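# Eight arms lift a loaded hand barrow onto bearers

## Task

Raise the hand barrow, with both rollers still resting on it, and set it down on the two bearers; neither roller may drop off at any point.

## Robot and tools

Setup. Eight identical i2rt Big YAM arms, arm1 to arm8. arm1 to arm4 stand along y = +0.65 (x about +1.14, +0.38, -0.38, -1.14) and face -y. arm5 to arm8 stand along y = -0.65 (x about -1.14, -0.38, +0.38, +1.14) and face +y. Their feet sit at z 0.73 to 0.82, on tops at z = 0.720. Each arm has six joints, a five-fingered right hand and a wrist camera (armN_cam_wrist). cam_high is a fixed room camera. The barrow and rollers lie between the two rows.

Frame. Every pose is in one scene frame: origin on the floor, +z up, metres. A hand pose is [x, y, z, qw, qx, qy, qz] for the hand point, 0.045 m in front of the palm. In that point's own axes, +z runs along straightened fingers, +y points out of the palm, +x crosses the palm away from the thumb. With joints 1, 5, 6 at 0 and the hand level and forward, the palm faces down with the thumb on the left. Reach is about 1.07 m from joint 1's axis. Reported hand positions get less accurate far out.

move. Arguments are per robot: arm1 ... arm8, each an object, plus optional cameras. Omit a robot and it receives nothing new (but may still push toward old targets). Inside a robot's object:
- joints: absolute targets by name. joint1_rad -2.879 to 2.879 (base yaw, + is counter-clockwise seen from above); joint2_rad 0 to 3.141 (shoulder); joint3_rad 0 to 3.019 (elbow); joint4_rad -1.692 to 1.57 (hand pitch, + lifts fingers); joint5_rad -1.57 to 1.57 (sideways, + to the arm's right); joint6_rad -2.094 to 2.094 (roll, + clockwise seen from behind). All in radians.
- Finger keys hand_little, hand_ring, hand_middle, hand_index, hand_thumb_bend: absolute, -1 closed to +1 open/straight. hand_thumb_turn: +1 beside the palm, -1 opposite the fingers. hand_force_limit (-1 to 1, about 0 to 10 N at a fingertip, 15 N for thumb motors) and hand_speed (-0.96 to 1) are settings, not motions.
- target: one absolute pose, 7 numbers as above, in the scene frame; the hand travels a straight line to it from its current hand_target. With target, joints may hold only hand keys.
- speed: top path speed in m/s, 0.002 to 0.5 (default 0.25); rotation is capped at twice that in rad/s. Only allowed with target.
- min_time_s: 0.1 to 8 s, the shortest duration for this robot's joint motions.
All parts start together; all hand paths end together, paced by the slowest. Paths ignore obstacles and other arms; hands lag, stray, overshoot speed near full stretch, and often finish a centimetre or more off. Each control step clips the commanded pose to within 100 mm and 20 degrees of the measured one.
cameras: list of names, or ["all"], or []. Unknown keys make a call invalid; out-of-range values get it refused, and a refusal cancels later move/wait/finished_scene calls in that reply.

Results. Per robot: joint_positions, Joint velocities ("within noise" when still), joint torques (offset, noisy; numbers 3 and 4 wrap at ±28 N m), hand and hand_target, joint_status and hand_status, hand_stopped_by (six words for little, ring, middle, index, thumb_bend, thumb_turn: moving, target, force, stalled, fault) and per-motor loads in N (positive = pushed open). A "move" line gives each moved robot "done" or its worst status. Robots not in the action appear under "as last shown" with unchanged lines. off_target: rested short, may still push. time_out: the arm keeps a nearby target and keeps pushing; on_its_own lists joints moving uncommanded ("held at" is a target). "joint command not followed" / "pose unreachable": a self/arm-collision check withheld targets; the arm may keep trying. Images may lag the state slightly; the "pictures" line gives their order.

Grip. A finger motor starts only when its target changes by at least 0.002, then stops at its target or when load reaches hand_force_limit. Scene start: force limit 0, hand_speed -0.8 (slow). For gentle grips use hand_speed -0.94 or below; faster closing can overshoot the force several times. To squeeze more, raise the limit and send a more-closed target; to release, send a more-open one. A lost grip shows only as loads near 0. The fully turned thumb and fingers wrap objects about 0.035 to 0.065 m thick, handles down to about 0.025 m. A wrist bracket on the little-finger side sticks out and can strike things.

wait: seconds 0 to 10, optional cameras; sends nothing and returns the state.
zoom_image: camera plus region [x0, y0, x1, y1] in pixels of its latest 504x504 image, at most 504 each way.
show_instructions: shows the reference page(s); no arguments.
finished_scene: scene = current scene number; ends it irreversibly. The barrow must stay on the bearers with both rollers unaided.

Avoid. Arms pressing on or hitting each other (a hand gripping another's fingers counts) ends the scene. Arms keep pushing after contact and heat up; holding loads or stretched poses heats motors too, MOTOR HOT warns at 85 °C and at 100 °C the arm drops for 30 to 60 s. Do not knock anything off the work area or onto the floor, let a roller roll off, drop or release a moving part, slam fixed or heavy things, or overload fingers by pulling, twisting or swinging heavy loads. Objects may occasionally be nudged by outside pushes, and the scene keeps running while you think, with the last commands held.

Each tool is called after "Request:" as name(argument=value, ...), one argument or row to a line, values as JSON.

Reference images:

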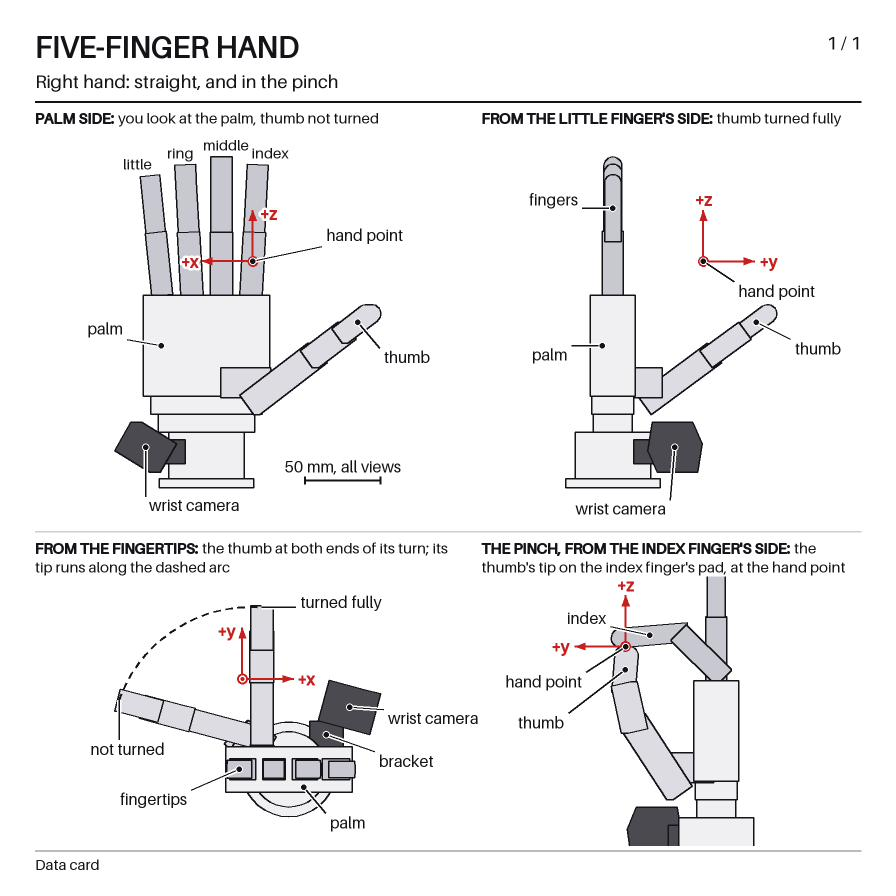

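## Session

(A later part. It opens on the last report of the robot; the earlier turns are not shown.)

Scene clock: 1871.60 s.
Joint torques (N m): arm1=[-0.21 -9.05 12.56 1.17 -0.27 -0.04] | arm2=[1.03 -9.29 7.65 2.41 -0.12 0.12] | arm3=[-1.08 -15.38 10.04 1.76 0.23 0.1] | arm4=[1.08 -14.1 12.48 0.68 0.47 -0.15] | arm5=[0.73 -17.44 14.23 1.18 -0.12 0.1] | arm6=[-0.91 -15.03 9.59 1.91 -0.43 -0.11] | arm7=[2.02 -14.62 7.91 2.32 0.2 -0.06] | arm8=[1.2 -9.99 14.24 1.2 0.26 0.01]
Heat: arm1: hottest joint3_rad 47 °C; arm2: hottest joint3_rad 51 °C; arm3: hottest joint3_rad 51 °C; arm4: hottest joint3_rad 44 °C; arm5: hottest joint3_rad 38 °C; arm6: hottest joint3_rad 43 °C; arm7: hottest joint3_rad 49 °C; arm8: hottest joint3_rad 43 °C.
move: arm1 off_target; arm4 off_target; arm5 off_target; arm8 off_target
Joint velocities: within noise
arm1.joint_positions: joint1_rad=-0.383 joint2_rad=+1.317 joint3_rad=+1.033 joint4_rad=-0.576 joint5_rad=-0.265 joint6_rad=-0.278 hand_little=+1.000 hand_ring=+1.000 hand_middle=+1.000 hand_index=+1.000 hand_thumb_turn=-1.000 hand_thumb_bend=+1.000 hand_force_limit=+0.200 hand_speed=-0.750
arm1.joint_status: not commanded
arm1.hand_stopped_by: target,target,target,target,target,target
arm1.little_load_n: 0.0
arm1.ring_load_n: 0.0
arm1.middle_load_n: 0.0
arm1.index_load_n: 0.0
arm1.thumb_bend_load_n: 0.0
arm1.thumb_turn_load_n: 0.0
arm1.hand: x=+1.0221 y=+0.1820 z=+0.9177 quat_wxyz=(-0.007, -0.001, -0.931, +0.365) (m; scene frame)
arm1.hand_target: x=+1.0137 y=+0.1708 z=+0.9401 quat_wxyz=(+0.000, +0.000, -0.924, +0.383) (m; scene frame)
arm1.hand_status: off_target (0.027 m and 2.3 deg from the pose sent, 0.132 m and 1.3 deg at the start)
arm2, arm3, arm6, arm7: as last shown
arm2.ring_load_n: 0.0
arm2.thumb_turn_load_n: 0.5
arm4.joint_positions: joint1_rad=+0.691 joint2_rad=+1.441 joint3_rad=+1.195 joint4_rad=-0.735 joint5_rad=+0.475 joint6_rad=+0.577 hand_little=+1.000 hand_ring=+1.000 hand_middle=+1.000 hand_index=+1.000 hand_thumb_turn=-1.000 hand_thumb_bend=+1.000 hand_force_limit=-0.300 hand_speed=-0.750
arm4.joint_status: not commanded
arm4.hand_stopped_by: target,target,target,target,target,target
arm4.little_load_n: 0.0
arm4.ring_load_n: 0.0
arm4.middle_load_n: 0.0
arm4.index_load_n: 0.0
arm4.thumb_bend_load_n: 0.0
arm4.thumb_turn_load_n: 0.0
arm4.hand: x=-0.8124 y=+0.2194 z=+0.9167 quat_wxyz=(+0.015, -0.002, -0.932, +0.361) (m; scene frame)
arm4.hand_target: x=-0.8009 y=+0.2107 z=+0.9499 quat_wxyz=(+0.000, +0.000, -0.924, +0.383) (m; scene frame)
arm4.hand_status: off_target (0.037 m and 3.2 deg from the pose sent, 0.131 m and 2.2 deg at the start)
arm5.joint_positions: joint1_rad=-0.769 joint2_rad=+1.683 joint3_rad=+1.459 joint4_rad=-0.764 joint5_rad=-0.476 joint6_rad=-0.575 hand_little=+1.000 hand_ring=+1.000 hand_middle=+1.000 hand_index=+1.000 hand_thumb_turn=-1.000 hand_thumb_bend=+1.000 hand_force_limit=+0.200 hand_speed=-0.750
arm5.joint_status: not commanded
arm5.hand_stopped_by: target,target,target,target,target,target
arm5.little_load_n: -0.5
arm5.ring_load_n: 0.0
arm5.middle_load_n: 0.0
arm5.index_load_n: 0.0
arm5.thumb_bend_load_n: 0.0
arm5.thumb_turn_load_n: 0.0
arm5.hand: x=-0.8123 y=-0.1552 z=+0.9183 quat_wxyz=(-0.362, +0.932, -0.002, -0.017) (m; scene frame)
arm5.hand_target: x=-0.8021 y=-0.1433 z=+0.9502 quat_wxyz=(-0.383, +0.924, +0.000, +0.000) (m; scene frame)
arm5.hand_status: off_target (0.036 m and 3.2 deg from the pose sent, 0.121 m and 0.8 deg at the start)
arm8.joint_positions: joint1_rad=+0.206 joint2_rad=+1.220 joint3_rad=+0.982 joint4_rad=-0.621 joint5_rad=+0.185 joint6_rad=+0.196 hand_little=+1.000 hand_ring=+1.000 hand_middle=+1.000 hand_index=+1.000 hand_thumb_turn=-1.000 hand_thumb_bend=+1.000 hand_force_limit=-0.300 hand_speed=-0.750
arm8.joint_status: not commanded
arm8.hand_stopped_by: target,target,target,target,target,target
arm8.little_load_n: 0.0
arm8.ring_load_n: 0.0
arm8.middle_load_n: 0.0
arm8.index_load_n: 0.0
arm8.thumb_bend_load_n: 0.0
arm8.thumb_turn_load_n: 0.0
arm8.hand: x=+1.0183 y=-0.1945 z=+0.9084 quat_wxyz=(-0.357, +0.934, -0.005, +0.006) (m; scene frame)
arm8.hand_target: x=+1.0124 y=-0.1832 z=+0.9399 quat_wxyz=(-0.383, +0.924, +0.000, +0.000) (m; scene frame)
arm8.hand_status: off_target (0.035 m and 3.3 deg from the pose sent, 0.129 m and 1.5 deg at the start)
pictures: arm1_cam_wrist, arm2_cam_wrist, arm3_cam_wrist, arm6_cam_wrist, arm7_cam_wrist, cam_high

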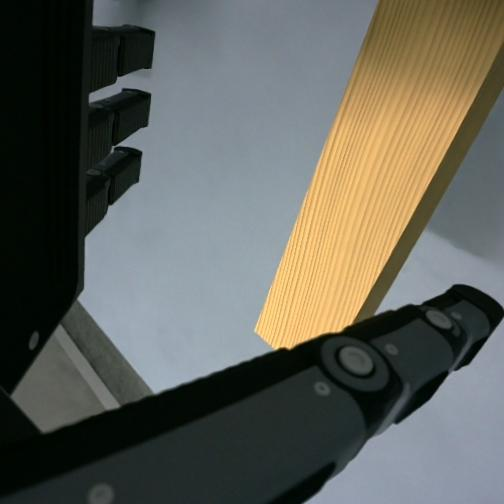

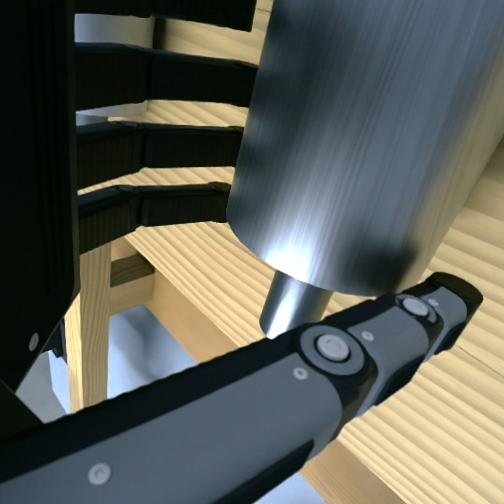

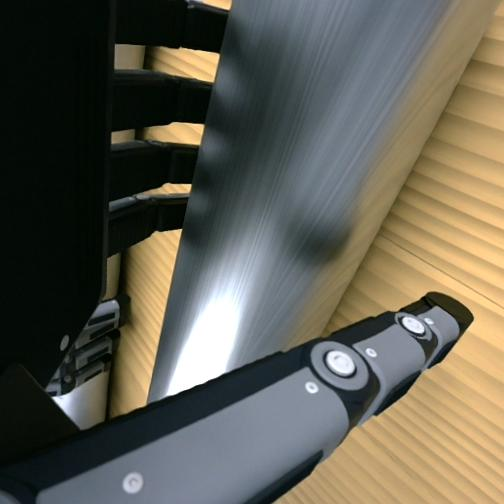

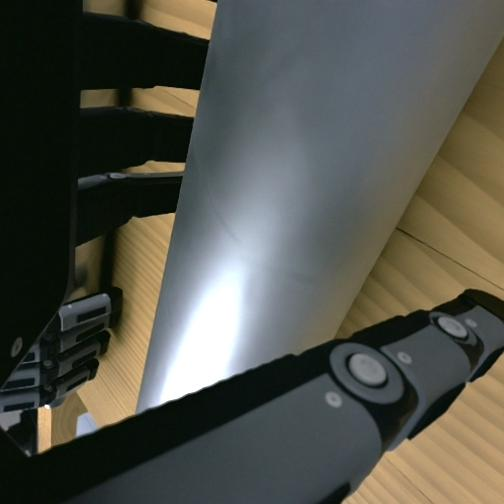

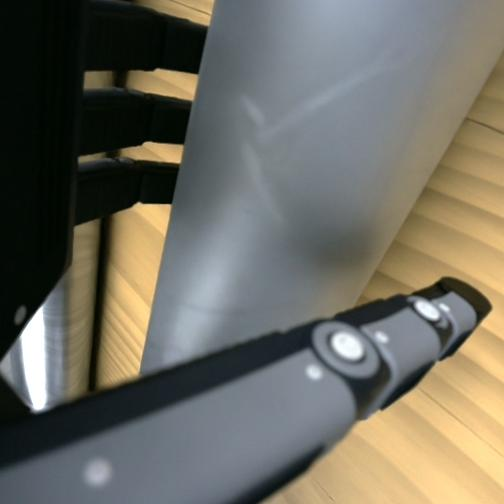

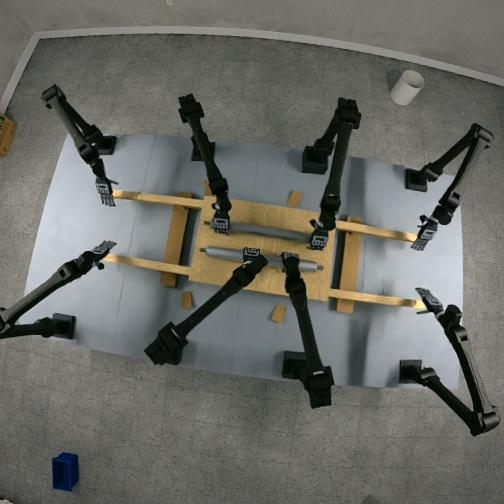

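Request:
move(
  arm2={"joints": {"hand_little": 1, "hand_ring": 1, "hand_middle": 1, "hand_index": 1, "hand_speed": -0.85}},
  arm3={"joints": {"hand_little": 1, "hand_ring": 1, "hand_middle": 1, "hand_index": 1, "hand_speed": -0.85}},
  cameras=["arm2_cam_wrist", "arm3_cam_wrist", "cam_high"],
)

Request:
wait(
  seconds=3,
  cameras=["arm2_cam_wrist", "arm3_cam_wrist"],
)

Scene clock: 1883.73 s.
Joint torques (N m): arm1=[0.15 -9.58 12.81 1.13 -0.28 -0.02] | arm2=[1.03 -9.35 7.65 2.43 -0.11 0.12] | arm3=[-1.2 -15.03 9.99 1.83 0.23 0.1] | arm4=[1.08 -13.86 12.48 0.7 0.5 -0.14] | arm5=[0.73 -17.32 14.27 1.16 -0.13 0.09] | arm6=[-0.97 -15.03 9.59 1.89 -0.43 -0.11] | arm7=[2.02 -14.86 7.95 2.29 0.18 -0.06] | arm8=[1.26 -10.05 14.24 1.2 0.26 0.01]
Heat: arm1: hottest joint3_rad 47 °C; arm2: hottest joint3_rad 50 °C; arm3: hottest joint3_rad 51 °C; arm4: hottest joint3_rad 49 °C; arm5: hottest joint3_rad 42 °C; arm6: hottest joint3_rad 42 °C; arm7: hottest joint3_rad 49 °C; arm8: hottest joint3_rad 45 °C.
move: arm2 done; arm3 done
Joint velocities: within noise
arm1, arm4, arm5, arm6, arm7, arm8: as last shown
arm1.hand: x=+1.0222 y=+0.1821 z=+0.9176 quat_wxyz=(-0.007, -0.001, -0.931, +0.365) (m; scene frame)
arm1.hand_target: x=+1.0137 y=+0.1709 z=+0.9400 quat_wxyz=(+0.000, +0.000, -0.924, +0.383) (m; scene frame)
arm2.joint_positions: joint1_rad=-0.051 joint2_rad=+1.621 joint3_rad=+1.121 joint4_rad=-0.299 joint5_rad=-0.020 joint6_rad=-0.008 hand_little=+1.000 hand_ring=+1.000 hand_middle=+1.000 hand_index=+1.000 hand_thumb_turn=-1.000 hand_thumb_bend=+1.000 hand_force_limit=-0.700 hand_speed=-0.850
arm2.joint_status: all done
arm2.hand_stopped_by: target,target,target,target,target,target
arm2.little_load_n: -0.5
arm2.ring_load_n: 0.0
arm2.middle_load_n: -0.5
arm2.index_load_n: 0.0
arm2.thumb_bend_load_n: 0.0
arm2.thumb_turn_load_n: 0.0
arm2.hand: x=+0.4031 y=+0.0686 z=+0.9065 quat_wxyz=(+0.003, +0.002, -0.925, +0.379) (m; scene frame)
arm2.hand_target: x=+0.4051 y=+0.0666 z=+0.9039 quat_wxyz=(+0.000, +0.000, -0.924, +0.382) (m; scene frame)
arm2.hand_status: not commanded
arm3.joint_positions: joint1_rad=+0.434 joint2_rad=+1.586 joint3_rad=+1.355 joint4_rad=-0.613 joint5_rad=+0.328 joint6_rad=+0.359 hand_little=+1.000 hand_ring=+1.000 hand_middle=+1.000 hand_index=+1.000 hand_thumb_turn=-1.000 hand_thumb_bend=+1.000 hand_force_limit=-0.800 hand_speed=-0.850
arm3.joint_status: all done
arm3.hand_stopped_by: target,target,target,target,target,target
arm3.little_load_n: 0.0
arm3.ring_load_n: 0.0
arm3.middle_load_n: 0.0
arm3.index_load_n: 0.0
arm3.thumb_bend_load_n: 0.0
arm3.thumb_turn_load_n: 0.0
arm3.hand: x=-0.1059 y=+0.0968 z=+0.9133 quat_wxyz=(+0.003, +0.003, -0.925, +0.381) (m; scene frame)
arm3.hand_target: x=-0.1020 y=+0.0946 z=+0.9090 quat_wxyz=(+0.000, +0.000, -0.924, +0.383) (m; scene frame)
arm3.hand_status: not commanded
arm4.ring_load_n: 0.5
arm5.little_load_n: 0.0
arm5.middle_load_n: -0.5
arm5.thumb_turn_load_n: 0.5
arm6.ring_load_n: -0.5
arm7.little_load_n: -0.5
arm7.middle_load_n: 0.0
pictures: arm2_cam_wrist, arm3_cam_wrist, cam_high

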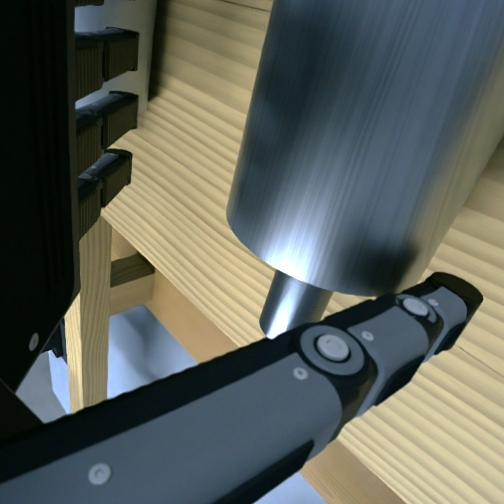

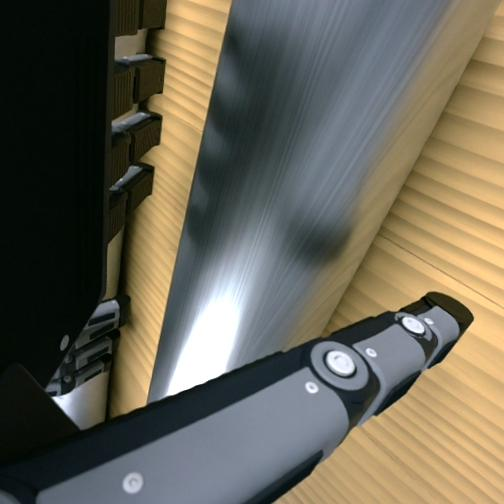

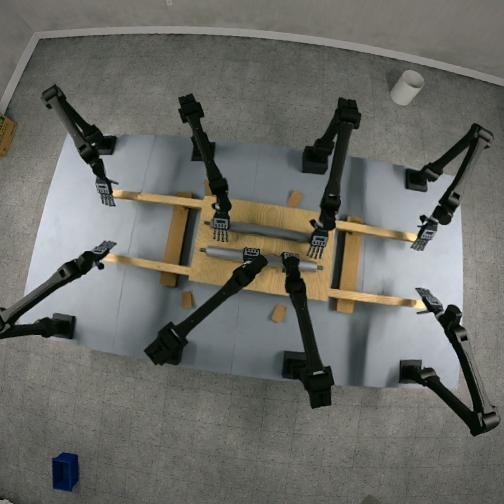

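Scene clock: 1886.73 s.
Joint torques (N m): arm1=[0.15 -9 12.57 0.91 -0.27 -0.05] | arm2=[0.97 -9.23 7.64 2.44 -0.12 0.12] | arm3=[-1.03 -14.97 9.99 1.85 0.24 0.11] | arm4=[0.73 -14.04 12.51 0.77 0.49 -0.14] | arm5=[0.73 -17.32 14.27 1.17 -0.13 0.09] | arm6=[-0.97 -15.03 9.59 1.89 -0.43 -0.11] | arm7=[2.08 -14.86 7.87 2.24 0.2 -0.06] | arm8=[1.26 -10.05 14.24 1.2 0.26 0]
Heat: arm1: hottest joint3_rad 48 °C; arm2: hottest joint3_rad 50 °C; arm3: hottest joint3_rad 51 °C; arm4: hottest joint3_rad 50 °C; arm5: hottest joint3_rad 43 °C; arm6: hottest joint3_rad 42 °C; arm7: hottest joint3_rad 49 °C; arm8: hottest joint3_rad 45 °C.
Joint velocities: within noise
arm1.joint_positions: joint1_rad=-0.383 joint2_rad=+1.317 joint3_rad=+1.033 joint4_rad=-0.576 joint5_rad=-0.265 joint6_rad=-0.278 hand_little=+1.000 hand_ring=+1.000 hand_middle=+1.000 hand_index=+1.000 hand_thumb_turn=-1.000 hand_thumb_bend=+1.000 hand_force_limit=+0.200 hand_speed=-0.750
arm1.joint_status: not commanded
arm1.hand_stopped_by: target,target,target,target,target,target
arm1.little_load_n: 0.0
arm1.ring_load_n: 0.0
arm1.middle_load_n: 0.0
arm1.index_load_n: 0.0
arm1.thumb_bend_load_n: 0.0
arm1.thumb_turn_load_n: 0.0
arm1.hand: x=+1.0222 y=+0.1821 z=+0.9176 quat_wxyz=(-0.007, -0.001, -0.931, +0.365) (m; scene frame)
arm1.hand_target: x=+1.0137 y=+0.1709 z=+0.9400 quat_wxyz=(+0.000, +0.000, -0.924, +0.383) (m; scene frame)
arm1.hand_status: not commanded
arm2.joint_positions: joint1_rad=-0.051 joint2_rad=+1.621 joint3_rad=+1.121 joint4_rad=-0.299 joint5_rad=-0.020 joint6_rad=-0.008 hand_little=+1.000 hand_ring=+1.000 hand_middle=+1.000 hand_index=+1.000 hand_thumb_turn=-1.000 hand_thumb_bend=+1.000 hand_force_limit=-0.700 hand_speed=-0.850
arm2.joint_status: all done
arm2.hand_stopped_by: target,target,target,target,target,target
arm2.little_load_n: 0.0
arm2.ring_load_n: 0.0
arm2.middle_load_n: 0.0
arm2.index_load_n: 0.0
arm2.thumb_bend_load_n: 0.0
arm2.thumb_turn_load_n: 0.0
arm2.hand: x=+0.4031 y=+0.0686 z=+0.9065 quat_wxyz=(+0.003, +0.002, -0.925, +0.379) (m; scene frame)
arm2.hand_target: x=+0.4051 y=+0.0666 z=+0.9039 quat_wxyz=(+0.000, +0.000, -0.924, +0.382) (m; scene frame)
arm2.hand_status: not commanded
arm3.joint_positions: joint1_rad=+0.434 joint2_rad=+1.586 joint3_rad=+1.355 joint4_rad=-0.613 joint5_rad=+0.328 joint6_rad=+0.359 hand_little=+1.000 hand_ring=+1.000 hand_middle=+1.000 hand_index=+1.000 hand_thumb_turn=-1.000 hand_thumb_bend=+1.000 hand_force_limit=-0.800 hand_speed=-0.850
arm3.joint_status: all done
arm3.hand_stopped_by: target,target,target,target,target,target
arm3.little_load_n: 0.0
arm3.ring_load_n: 0.0
arm3.middle_load_n: 0.0
arm3.index_load_n: -0.5
arm3.thumb_bend_load_n: 0.0
arm3.thumb_turn_load_n: 0.5
arm3.hand: x=-0.1059 y=+0.0968 z=+0.9133 quat_wxyz=(+0.003, +0.003, -0.925, +0.381) (m; scene frame)
arm3.hand_target: x=-0.1020 y=+0.0946 z=+0.9090 quat_wxyz=(+0.000, +0.000, -0.924, +0.383) (m; scene frame)
arm3.hand_status: not commanded
arm4.joint_positions: joint1_rad=+0.691 joint2_rad=+1.441 joint3_rad=+1.195 joint4_rad=-0.735 joint5_rad=+0.475 joint6_rad=+0.577 hand_little=+1.000 hand_ring=+1.000 hand_middle=+1.000 hand_index=+1.000 hand_thumb_turn=-1.000 hand_thumb_bend=+1.000 hand_force_limit=-0.300 hand_speed=-0.750
arm4.joint_status: not commanded
arm4.hand_stopped_by: target,target,target,target,target,target
arm4.little_load_n: -0.5
arm4.ring_load_n: 0.0
arm4.middle_load_n: 0.0
arm4.index_load_n: 0.0
arm4.thumb_bend_load_n: 0.0
arm4.thumb_turn_load_n: 0.0
arm4.hand: x=-0.8124 y=+0.2194 z=+0.9167 quat_wxyz=(+0.015, -0.002, -0.932, +0.361) (m; scene frame)
arm4.hand_target: x=-0.8009 y=+0.2107 z=+0.9499 quat_wxyz=(+0.000, +0.000, -0.924, +0.383) (m; scene frame)
arm4.hand_status: not commanded
arm5.joint_positions: joint1_rad=-0.769 joint2_rad=+1.683 joint3_rad=+1.459 joint4_rad=-0.764 joint5_rad=-0.476 joint6_rad=-0.575 hand_little=+1.000 hand_ring=+1.000 hand_middle=+1.000 hand_index=+1.000 hand_thumb_turn=-1.000 hand_thumb_bend=+1.000 hand_force_limit=+0.200 hand_speed=-0.750
arm5.joint_status: not commanded
arm5.hand_stopped_by: target,target,target,target,target,target
arm5.little_load_n: 0.0
arm5.ring_load_n: 0.0
arm5.middle_load_n: 0.5
arm5.index_load_n: 0.0
arm5.thumb_bend_load_n: 0.0
arm5.thumb_turn_load_n: 0.0
arm5.hand: x=-0.8123 y=-0.1552 z=+0.9183 quat_wxyz=(-0.362, +0.932, -0.002, -0.017) (m; scene frame)
arm5.hand_target: x=-0.8021 y=-0.1433 z=+0.9502 quat_wxyz=(-0.383, +0.924, +0.000, +0.000) (m; scene frame)
arm5.hand_status: not commanded
arm6.joint_positions: joint1_rad=-0.670 joint2_rad=+1.980 joint3_rad=+1.757 joint4_rad=-0.698 joint5_rad=-0.495 joint6_rad=-0.546 hand_little=+0.300 hand_ring=+0.300 hand_middle=+0.300 hand_index=+0.484 hand_thumb_turn=-1.000 hand_thumb_bend=+1.000 hand_force_limit=-0.800 hand_speed=-0.800
arm6.joint_status: not commanded
arm6.hand_stopped_by: target,target,target,force,target,target
arm6.little_load_n: 0.0
arm6.ring_load_n: 0.0
arm6.middle_load_n: 0.0
arm6.index_load_n: 0.0
arm6.thumb_bend_load_n: 0.0
arm6.thumb_turn_load_n: 0.0
arm6.hand: x=+0.0125 y=-0.0600 z=+0.9171 quat_wxyz=(-0.381, +0.925, -0.002, -0.003) (m; scene frame)
arm6.hand_target: x=+0.0179 y=-0.0596 z=+0.9110 quat_wxyz=(-0.383, +0.924, +0.000, +0.000) (m; scene frame)
arm6.hand_status: not commanded
arm7.joint_positions: joint1_rad=+0.293 joint2_rad=+1.594 joint3_rad=+1.242 joint4_rad=-0.435 joint5_rad=+0.198 joint6_rad=+0.214 hand_little=+0.300 hand_ring=+0.300 hand_middle=+0.300 hand_index=+0.300 hand_thumb_turn=-1.000 hand_thumb_bend=+1.000 hand_force_limit=-0.700 hand_speed=-0.800
arm7.joint_status: not commanded
arm7.hand_stopped_by: target,target,target,target,target,target
arm7.little_load_n: 0.0
arm7.ring_load_n: 0.0
arm7.middle_load_n: 0.0
arm7.index_load_n: 0.0
arm7.thumb_bend_load_n: 0.0
arm7.thumb_turn_load_n: 0.0
arm7.hand: x=+0.1982 y=-0.0610 z=+0.9107 quat_wxyz=(-0.384, +0.923, -0.004, -0.003) (m; scene frame)
arm7.hand_target: x=+0.1981 y=-0.0605 z=+0.9021 quat_wxyz=(-0.383, +0.924, +0.000, +0.000) (m; scene frame)
arm7.hand_status: not commanded
arm8.joint_positions: joint1_rad=+0.206 joint2_rad=+1.220 joint3_rad=+0.982 joint4_rad=-0.621 joint5_rad=+0.185 joint6_rad=+0.196 hand_little=+1.000 hand_ring=+1.000 hand_middle=+1.000 hand_index=+1.000 hand_thumb_turn=-1.000 hand_thumb_bend=+1.000 hand_force_limit=-0.300 hand_speed=-0.750
arm8.joint_status: not commanded
arm8.hand_stopped_by: target,target,target,target,target,target
arm8.little_load_n: 0.0
arm8.ring_load_n: 0.0
arm8.middle_load_n: 0.0
arm8.index_load_n: 0.0
arm8.thumb_bend_load_n: 0.0
arm8.thumb_turn_load_n: 0.0
arm8.hand: x=+1.0183 y=-0.1945 z=+0.9084 quat_wxyz=(-0.357, +0.934, -0.005, +0.006) (m; scene frame)
arm8.hand_target: x=+1.0124 y=-0.1832 z=+0.9399 quat_wxyz=(-0.383, +0.924, +0.000, +0.000) (m; scene frame)
arm8.hand_status: not commanded
wait: 3.00 s; at rest by 0.27 s
pictures: arm2_cam_wrist, arm3_cam_wrist

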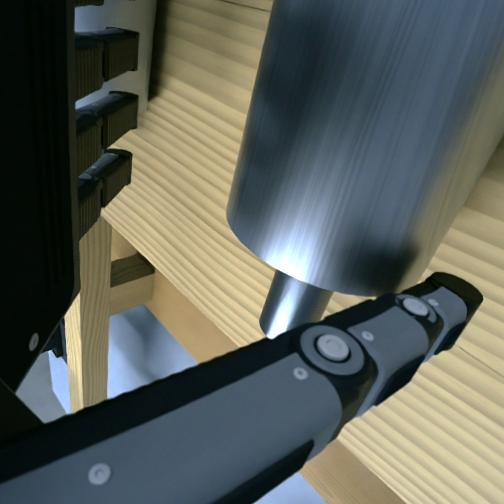

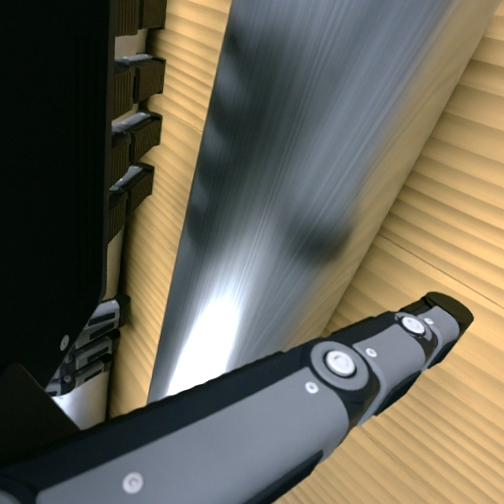

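Request:
move(
  arm6={"joints": {"hand_little": 1, "hand_ring": 1, "hand_middle": 1, "hand_index": 1, "hand_speed": -0.8}},
  arm7={"joints": {"hand_little": 1, "hand_ring": 1, "hand_middle": 1, "hand_index": 1, "hand_speed": -0.8}},
  cameras=[],
)

Request:
move(
  arm2={"target": [0.405, 0.066, 1.04, 0, 0, 0.9239, -0.3827], "speed": 0.08},
  arm3={"target": [-0.102, 0.094, 1.04, 0, 0, 0.9239, -0.3827], "speed": 0.08},
  arm6={"target": [0.018, -0.059, 1.04, 0.3827, -0.9239, 0, 0], "speed": 0.08},
  arm7={"target": [0.198, -0.0605, 1.04, 0.3827, -0.9239, 0, 0], "speed": 0.08},
  cameras=["arm2_cam_wrist", "arm3_cam_wrist", "arm6_cam_wrist", "arm7_cam_wrist", "cam_high"],
)

Request:
zoom_image(
  camera="cam_high",
  region=[70, 160, 440, 340],
)

Scene clock: 1910.67 s.
Joint torques (N m): arm1=[-0.32 -8.88 12.59 0.87 -0.31 -0.01] | arm2=[1.03 -9.35 7.6 2.41 -0.12 0.13] | arm3=[-1.32 -15.38 10 1.89 0.24 0.12] | arm4=[0.91 -13.8 12.57 0.77 0.47 -0.13] | arm5=[0.79 -17.38 14.2 1.2 -0.13 0.09] | arm6=[-0.91 -15.03 9.59 1.91 -0.43 -0.11] | arm7=[2.14 -15.03 7.92 2.3 0.23 -0.06] | arm8=[1.26 -10.05 14.26 1.2 0.26 0]
Heat: arm1: hottest joint3_rad 50 °C; arm2: hottest joint3_rad 50 °C; arm3: hottest joint3_rad 50 °C; arm4: hottest joint3_rad 55 °C; arm5: hottest joint3_rad 48 °C; arm6: hottest joint3_rad 42 °C; arm7: hottest joint3_rad 48 °C; arm8: hottest joint3_rad 49 °C.
move: arm6 done; arm7 done
Joint velocities: within noise
arm1, arm2, arm3, arm4, arm5, arm8: as last shown
arm3.middle_load_n: -0.5
arm3.index_load_n: 0.0
arm3.thumb_turn_load_n: 0.0
arm4.little_load_n: 0.0
arm5.middle_load_n: 0.0
arm5.thumb_bend_load_n: -0.5
arm6.joint_positions: joint1_rad=-0.670 joint2_rad=+1.980 joint3_rad=+1.757 joint4_rad=-0.698 joint5_rad=-0.495 joint6_rad=-0.546 hand_little=+1.000 hand_ring=+1.000 hand_middle=+1.000 hand_index=+1.000 hand_thumb_turn=-1.000 hand_thumb_bend=+1.000 hand_force_limit=-0.800 hand_speed=-0.800
arm6.joint_status: all done
arm6.hand_stopped_by: target,target,target,target,target,target
arm6.little_load_n: 0.0
arm6.ring_load_n: 0.0
arm6.middle_load_n: 0.0
arm6.index_load_n: 0.0
arm6.thumb_bend_load_n: 0.0
arm6.thumb_turn_load_n: 0.0
arm6.hand: x=+0.0125 y=-0.0600 z=+0.9171 quat_wxyz=(-0.381, +0.925, -0.002, -0.003) (m; scene frame)
arm6.hand_target: x=+0.0179 y=-0.0596 z=+0.9110 quat_wxyz=(-0.383, +0.924, +0.000, +0.000) (m; scene frame)
arm6.hand_status: not commanded
arm7.joint_positions: joint1_rad=+0.293 joint2_rad=+1.594 joint3_rad=+1.242 joint4_rad=-0.435 joint5_rad=+0.198 joint6_rad=+0.214 hand_little=+1.000 hand_ring=+1.000 hand_middle=+1.000 hand_index=+1.000 hand_thumb_turn=-1.000 hand_thumb_bend=+1.000 hand_force_limit=-0.700 hand_speed=-0.800
arm7.joint_status: all done
arm7.hand_stopped_by: target,target,target,target,target,target
arm7.little_load_n: 0.0
arm7.ring_load_n: 0.0
arm7.middle_load_n: 0.0
arm7.index_load_n: 0.0
arm7.thumb_bend_load_n: -0.5
arm7.thumb_turn_load_n: 0.0
arm7.hand: x=+0.1982 y=-0.0609 z=+0.9103 quat_wxyz=(-0.384, +0.923, -0.004, -0.003) (m; scene frame)
arm7.hand_target: x=+0.1981 y=-0.0605 z=+0.9022 quat_wxyz=(-0.383, +0.924, +0.000, +0.000) (m; scene frame)
arm7.hand_status: not commanded
pictures: none
No camera images: "cameras" was empty.

Scene clock: 1913.17 s.
Joint torques (N m): arm1=[-0.09 -9.47 12.68 1.02 -0.3 0.01] | arm2=[0.73 -10.11 13.3 1.22 -0.13 0.1] | arm3=[-1.2 -16.85 16.54 0.76 0.17 0.09] | arm4=[0.97 -13.98 12.41 0.68 0.49 -0.15] | arm5=[0.67 -17.55 14.24 1.18 -0.12 0.1] | arm6=[-1.08 -17.96 15.43 1.02 -0.46 -0.11] | arm7=[2.2 -16.32 13.87 1.39 0.22 -0.06] | arm8=[1.2 -10.05 14.26 1.2 0.26 0]
Heat: arm1: hottest joint3_rad 50 °C; arm2: hottest joint3_rad 51 °C; arm3: hottest joint3_rad 51 °C; arm4: hottest joint3_rad 55 °C; arm5: hottest joint3_rad 48 °C; arm6: hottest joint3_rad 43 °C; arm7: hottest joint3_rad 49 °C; arm8: hottest joint3_rad 49 °C.
move: arm2 off_target; arm3 off_target; arm6 off_target; arm7 off_target
Joint velocities: within noise
arm1, arm4, arm5, arm8: as last shown
arm2.joint_positions: joint1_rad=-0.051 joint2_rad=+1.522 joint3_rad=+1.285 joint4_rad=-0.629 joint5_rad=-0.023 joint6_rad=-0.008 hand_little=+1.000 hand_ring=+1.000 hand_middle=+1.000 hand_index=+1.000 hand_thumb_turn=-1.000 hand_thumb_bend=+1.000 hand_force_limit=-0.700 hand_speed=-0.850
arm2.joint_status: not commanded
arm2.hand_stopped_by: target,target,target,target,target,target
arm2.little_load_n: 0.0
arm2.ring_load_n: 0.0
arm2.middle_load_n: 0.0
arm2.index_load_n: 0.0
arm2.thumb_bend_load_n: 0.0
arm2.thumb_turn_load_n: 0.0
arm2.hand: x=+0.4053 y=+0.0865 z=+0.9978 quat_wxyz=(+0.001, +0.002, -0.938, +0.348) (m; scene frame)
arm2.hand_target: x=+0.4050 y=+0.0685 z=+1.0401 quat_wxyz=(+0.000, +0.000, -0.924, +0.383) (m; scene frame)
arm2.hand_status: off_target (0.047 m and 4.3 deg from the pose sent, 0.133 m and 0.6 deg at the start)
arm3.joint_positions: joint1_rad=+0.434 joint2_rad=+1.574 joint3_rad=+1.588 joint4_rad=-0.926 joint5_rad=+0.328 joint6_rad=+0.359 hand_little=+1.000 hand_ring=+1.000 hand_middle=+1.000 hand_index=+1.000 hand_thumb_turn=-1.000 hand_thumb_bend=+1.000 hand_force_limit=-0.800 hand_speed=-0.850
arm3.joint_status: not commanded
arm3.hand_stopped_by: target,target,target,target,target,target
arm3.little_load_n: 0.0
arm3.ring_load_n: 0.0
arm3.middle_load_n: 0.0
arm3.index_load_n: 0.0
arm3.thumb_bend_load_n: 0.0
arm3.thumb_turn_load_n: 0.0
arm3.hand: x=-0.1096 y=+0.1060 z=+0.9973 quat_wxyz=(+0.018, +0.008, -0.936, +0.352) (m; scene frame)
arm3.hand_target: x=-0.1031 y=+0.0962 z=+1.0399 quat_wxyz=(+0.000, +0.000, -0.924, +0.383) (m; scene frame)
arm3.hand_status: off_target (0.045 m and 4.3 deg from the pose sent, 0.127 m and 0.5 deg at the start)
arm4.little_load_n: 0.5
arm4.middle_load_n: -0.5
arm5.thumb_bend_load_n: 0.0
arm6.joint_positions: joint1_rad=-0.670 joint2_rad=+1.977 joint3_rad=+1.973 joint4_rad=-0.994 joint5_rad=-0.495 joint6_rad=-0.546 hand_little=+1.000 hand_ring=+1.000 hand_middle=+1.000 hand_index=+1.000 hand_thumb_turn=-1.000 hand_thumb_bend=+1.000 hand_force_limit=-0.800 hand_speed=-0.800
arm6.joint_status: not commanded
arm6.hand_stopped_by: target,target,target,target,target,target
arm6.little_load_n: 0.0
arm6.ring_load_n: -0.5
arm6.middle_load_n: 0.0
arm6.index_load_n: 0.0
arm6.thumb_bend_load_n: 0.0
arm6.thumb_turn_load_n: 0.0
arm6.hand: x=+0.0059 y=-0.0665 z=+0.9938 quat_wxyz=(-0.354, +0.935, -0.012, -0.027) (m; scene frame)
arm6.hand_target: x=+0.0163 y=-0.0609 z=+1.0399 quat_wxyz=(-0.383, +0.924, +0.000, +0.000) (m; scene frame)
arm6.hand_status: off_target (0.048 m and 4.9 deg from the pose sent, 0.123 m and 0.5 deg at the start)
arm7.joint_positions: joint1_rad=+0.293 joint2_rad=+1.536 joint3_rad=+1.450 joint4_rad=-0.769 joint5_rad=+0.198 joint6_rad=+0.214 hand_little=+1.000 hand_ring=+1.000 hand_middle=+1.000 hand_index=+1.000 hand_thumb_turn=-1.000 hand_thumb_bend=+1.000 hand_force_limit=-0.700 hand_speed=-0.800
arm7.joint_status: not commanded
arm7.hand_stopped_by: target,target,target,target,target,target
arm7.little_load_n: -0.5
arm7.ring_load_n: 0.0
arm7.middle_load_n: 0.0
arm7.index_load_n: 0.0
arm7.thumb_bend_load_n: 0.0
arm7.thumb_turn_load_n: 0.0
arm7.hand: x=+0.2022 y=-0.0750 z=+1.0033 quat_wxyz=(-0.354, +0.935, +0.000, +0.006) (m; scene frame)
arm7.hand_target: x=+0.1987 y=-0.0623 z=+1.0400 quat_wxyz=(-0.383, +0.924, +0.000, +0.000) (m; scene frame)
arm7.hand_status: off_target (0.040 m and 3.6 deg from the pose sent, 0.130 m and 0.5 deg at the start)
pictures: arm2_cam_wrist, arm3_cam_wrist, arm6_cam_wrist, arm7_cam_wrist, cam_high

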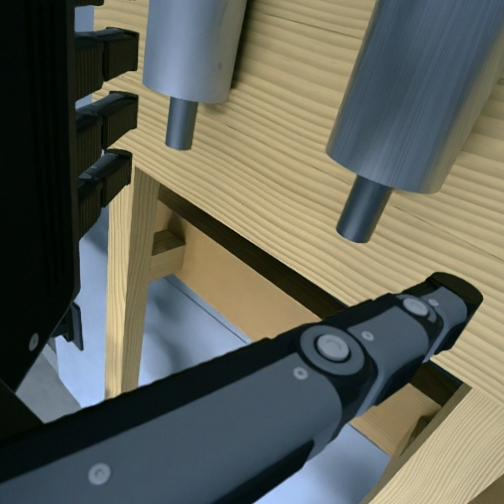

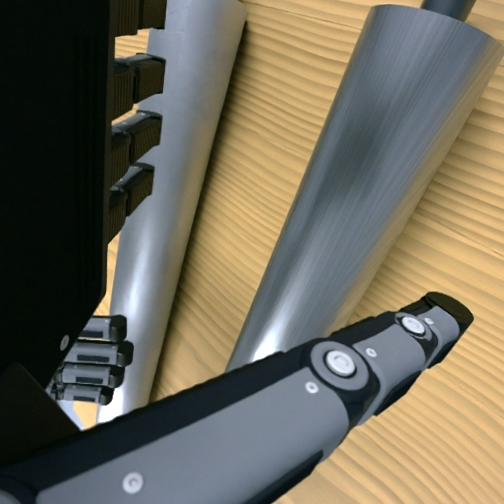

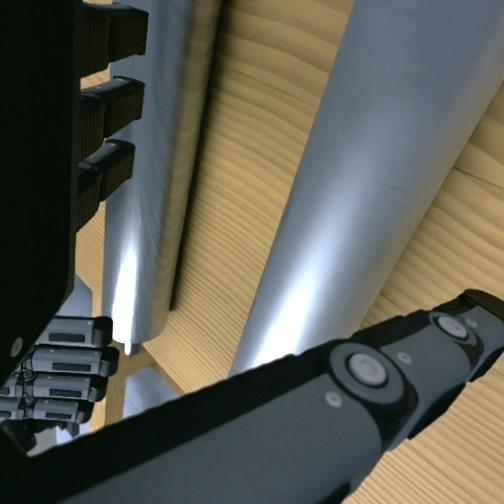

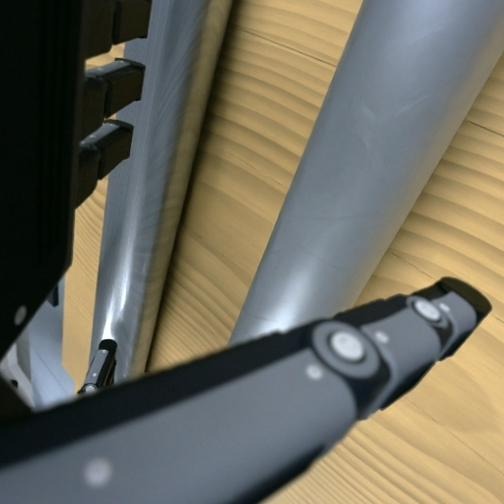

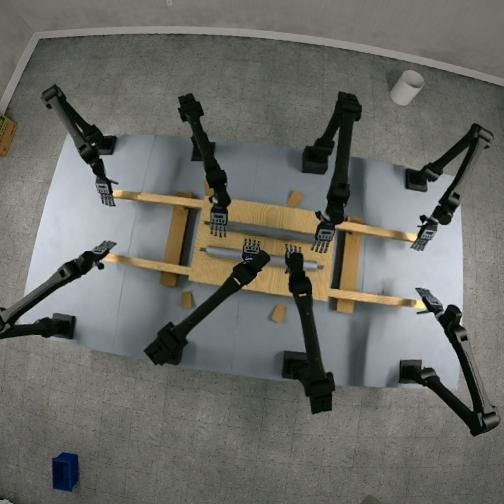

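Scaled by 1.362 from the camera's 504x504 image, which has a finer 720x720 frame.

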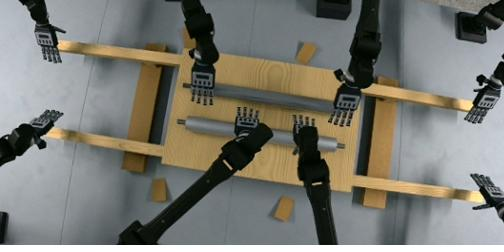

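Request:
finished_scene(
  scene=1,
)

The scene is finished: the task was done.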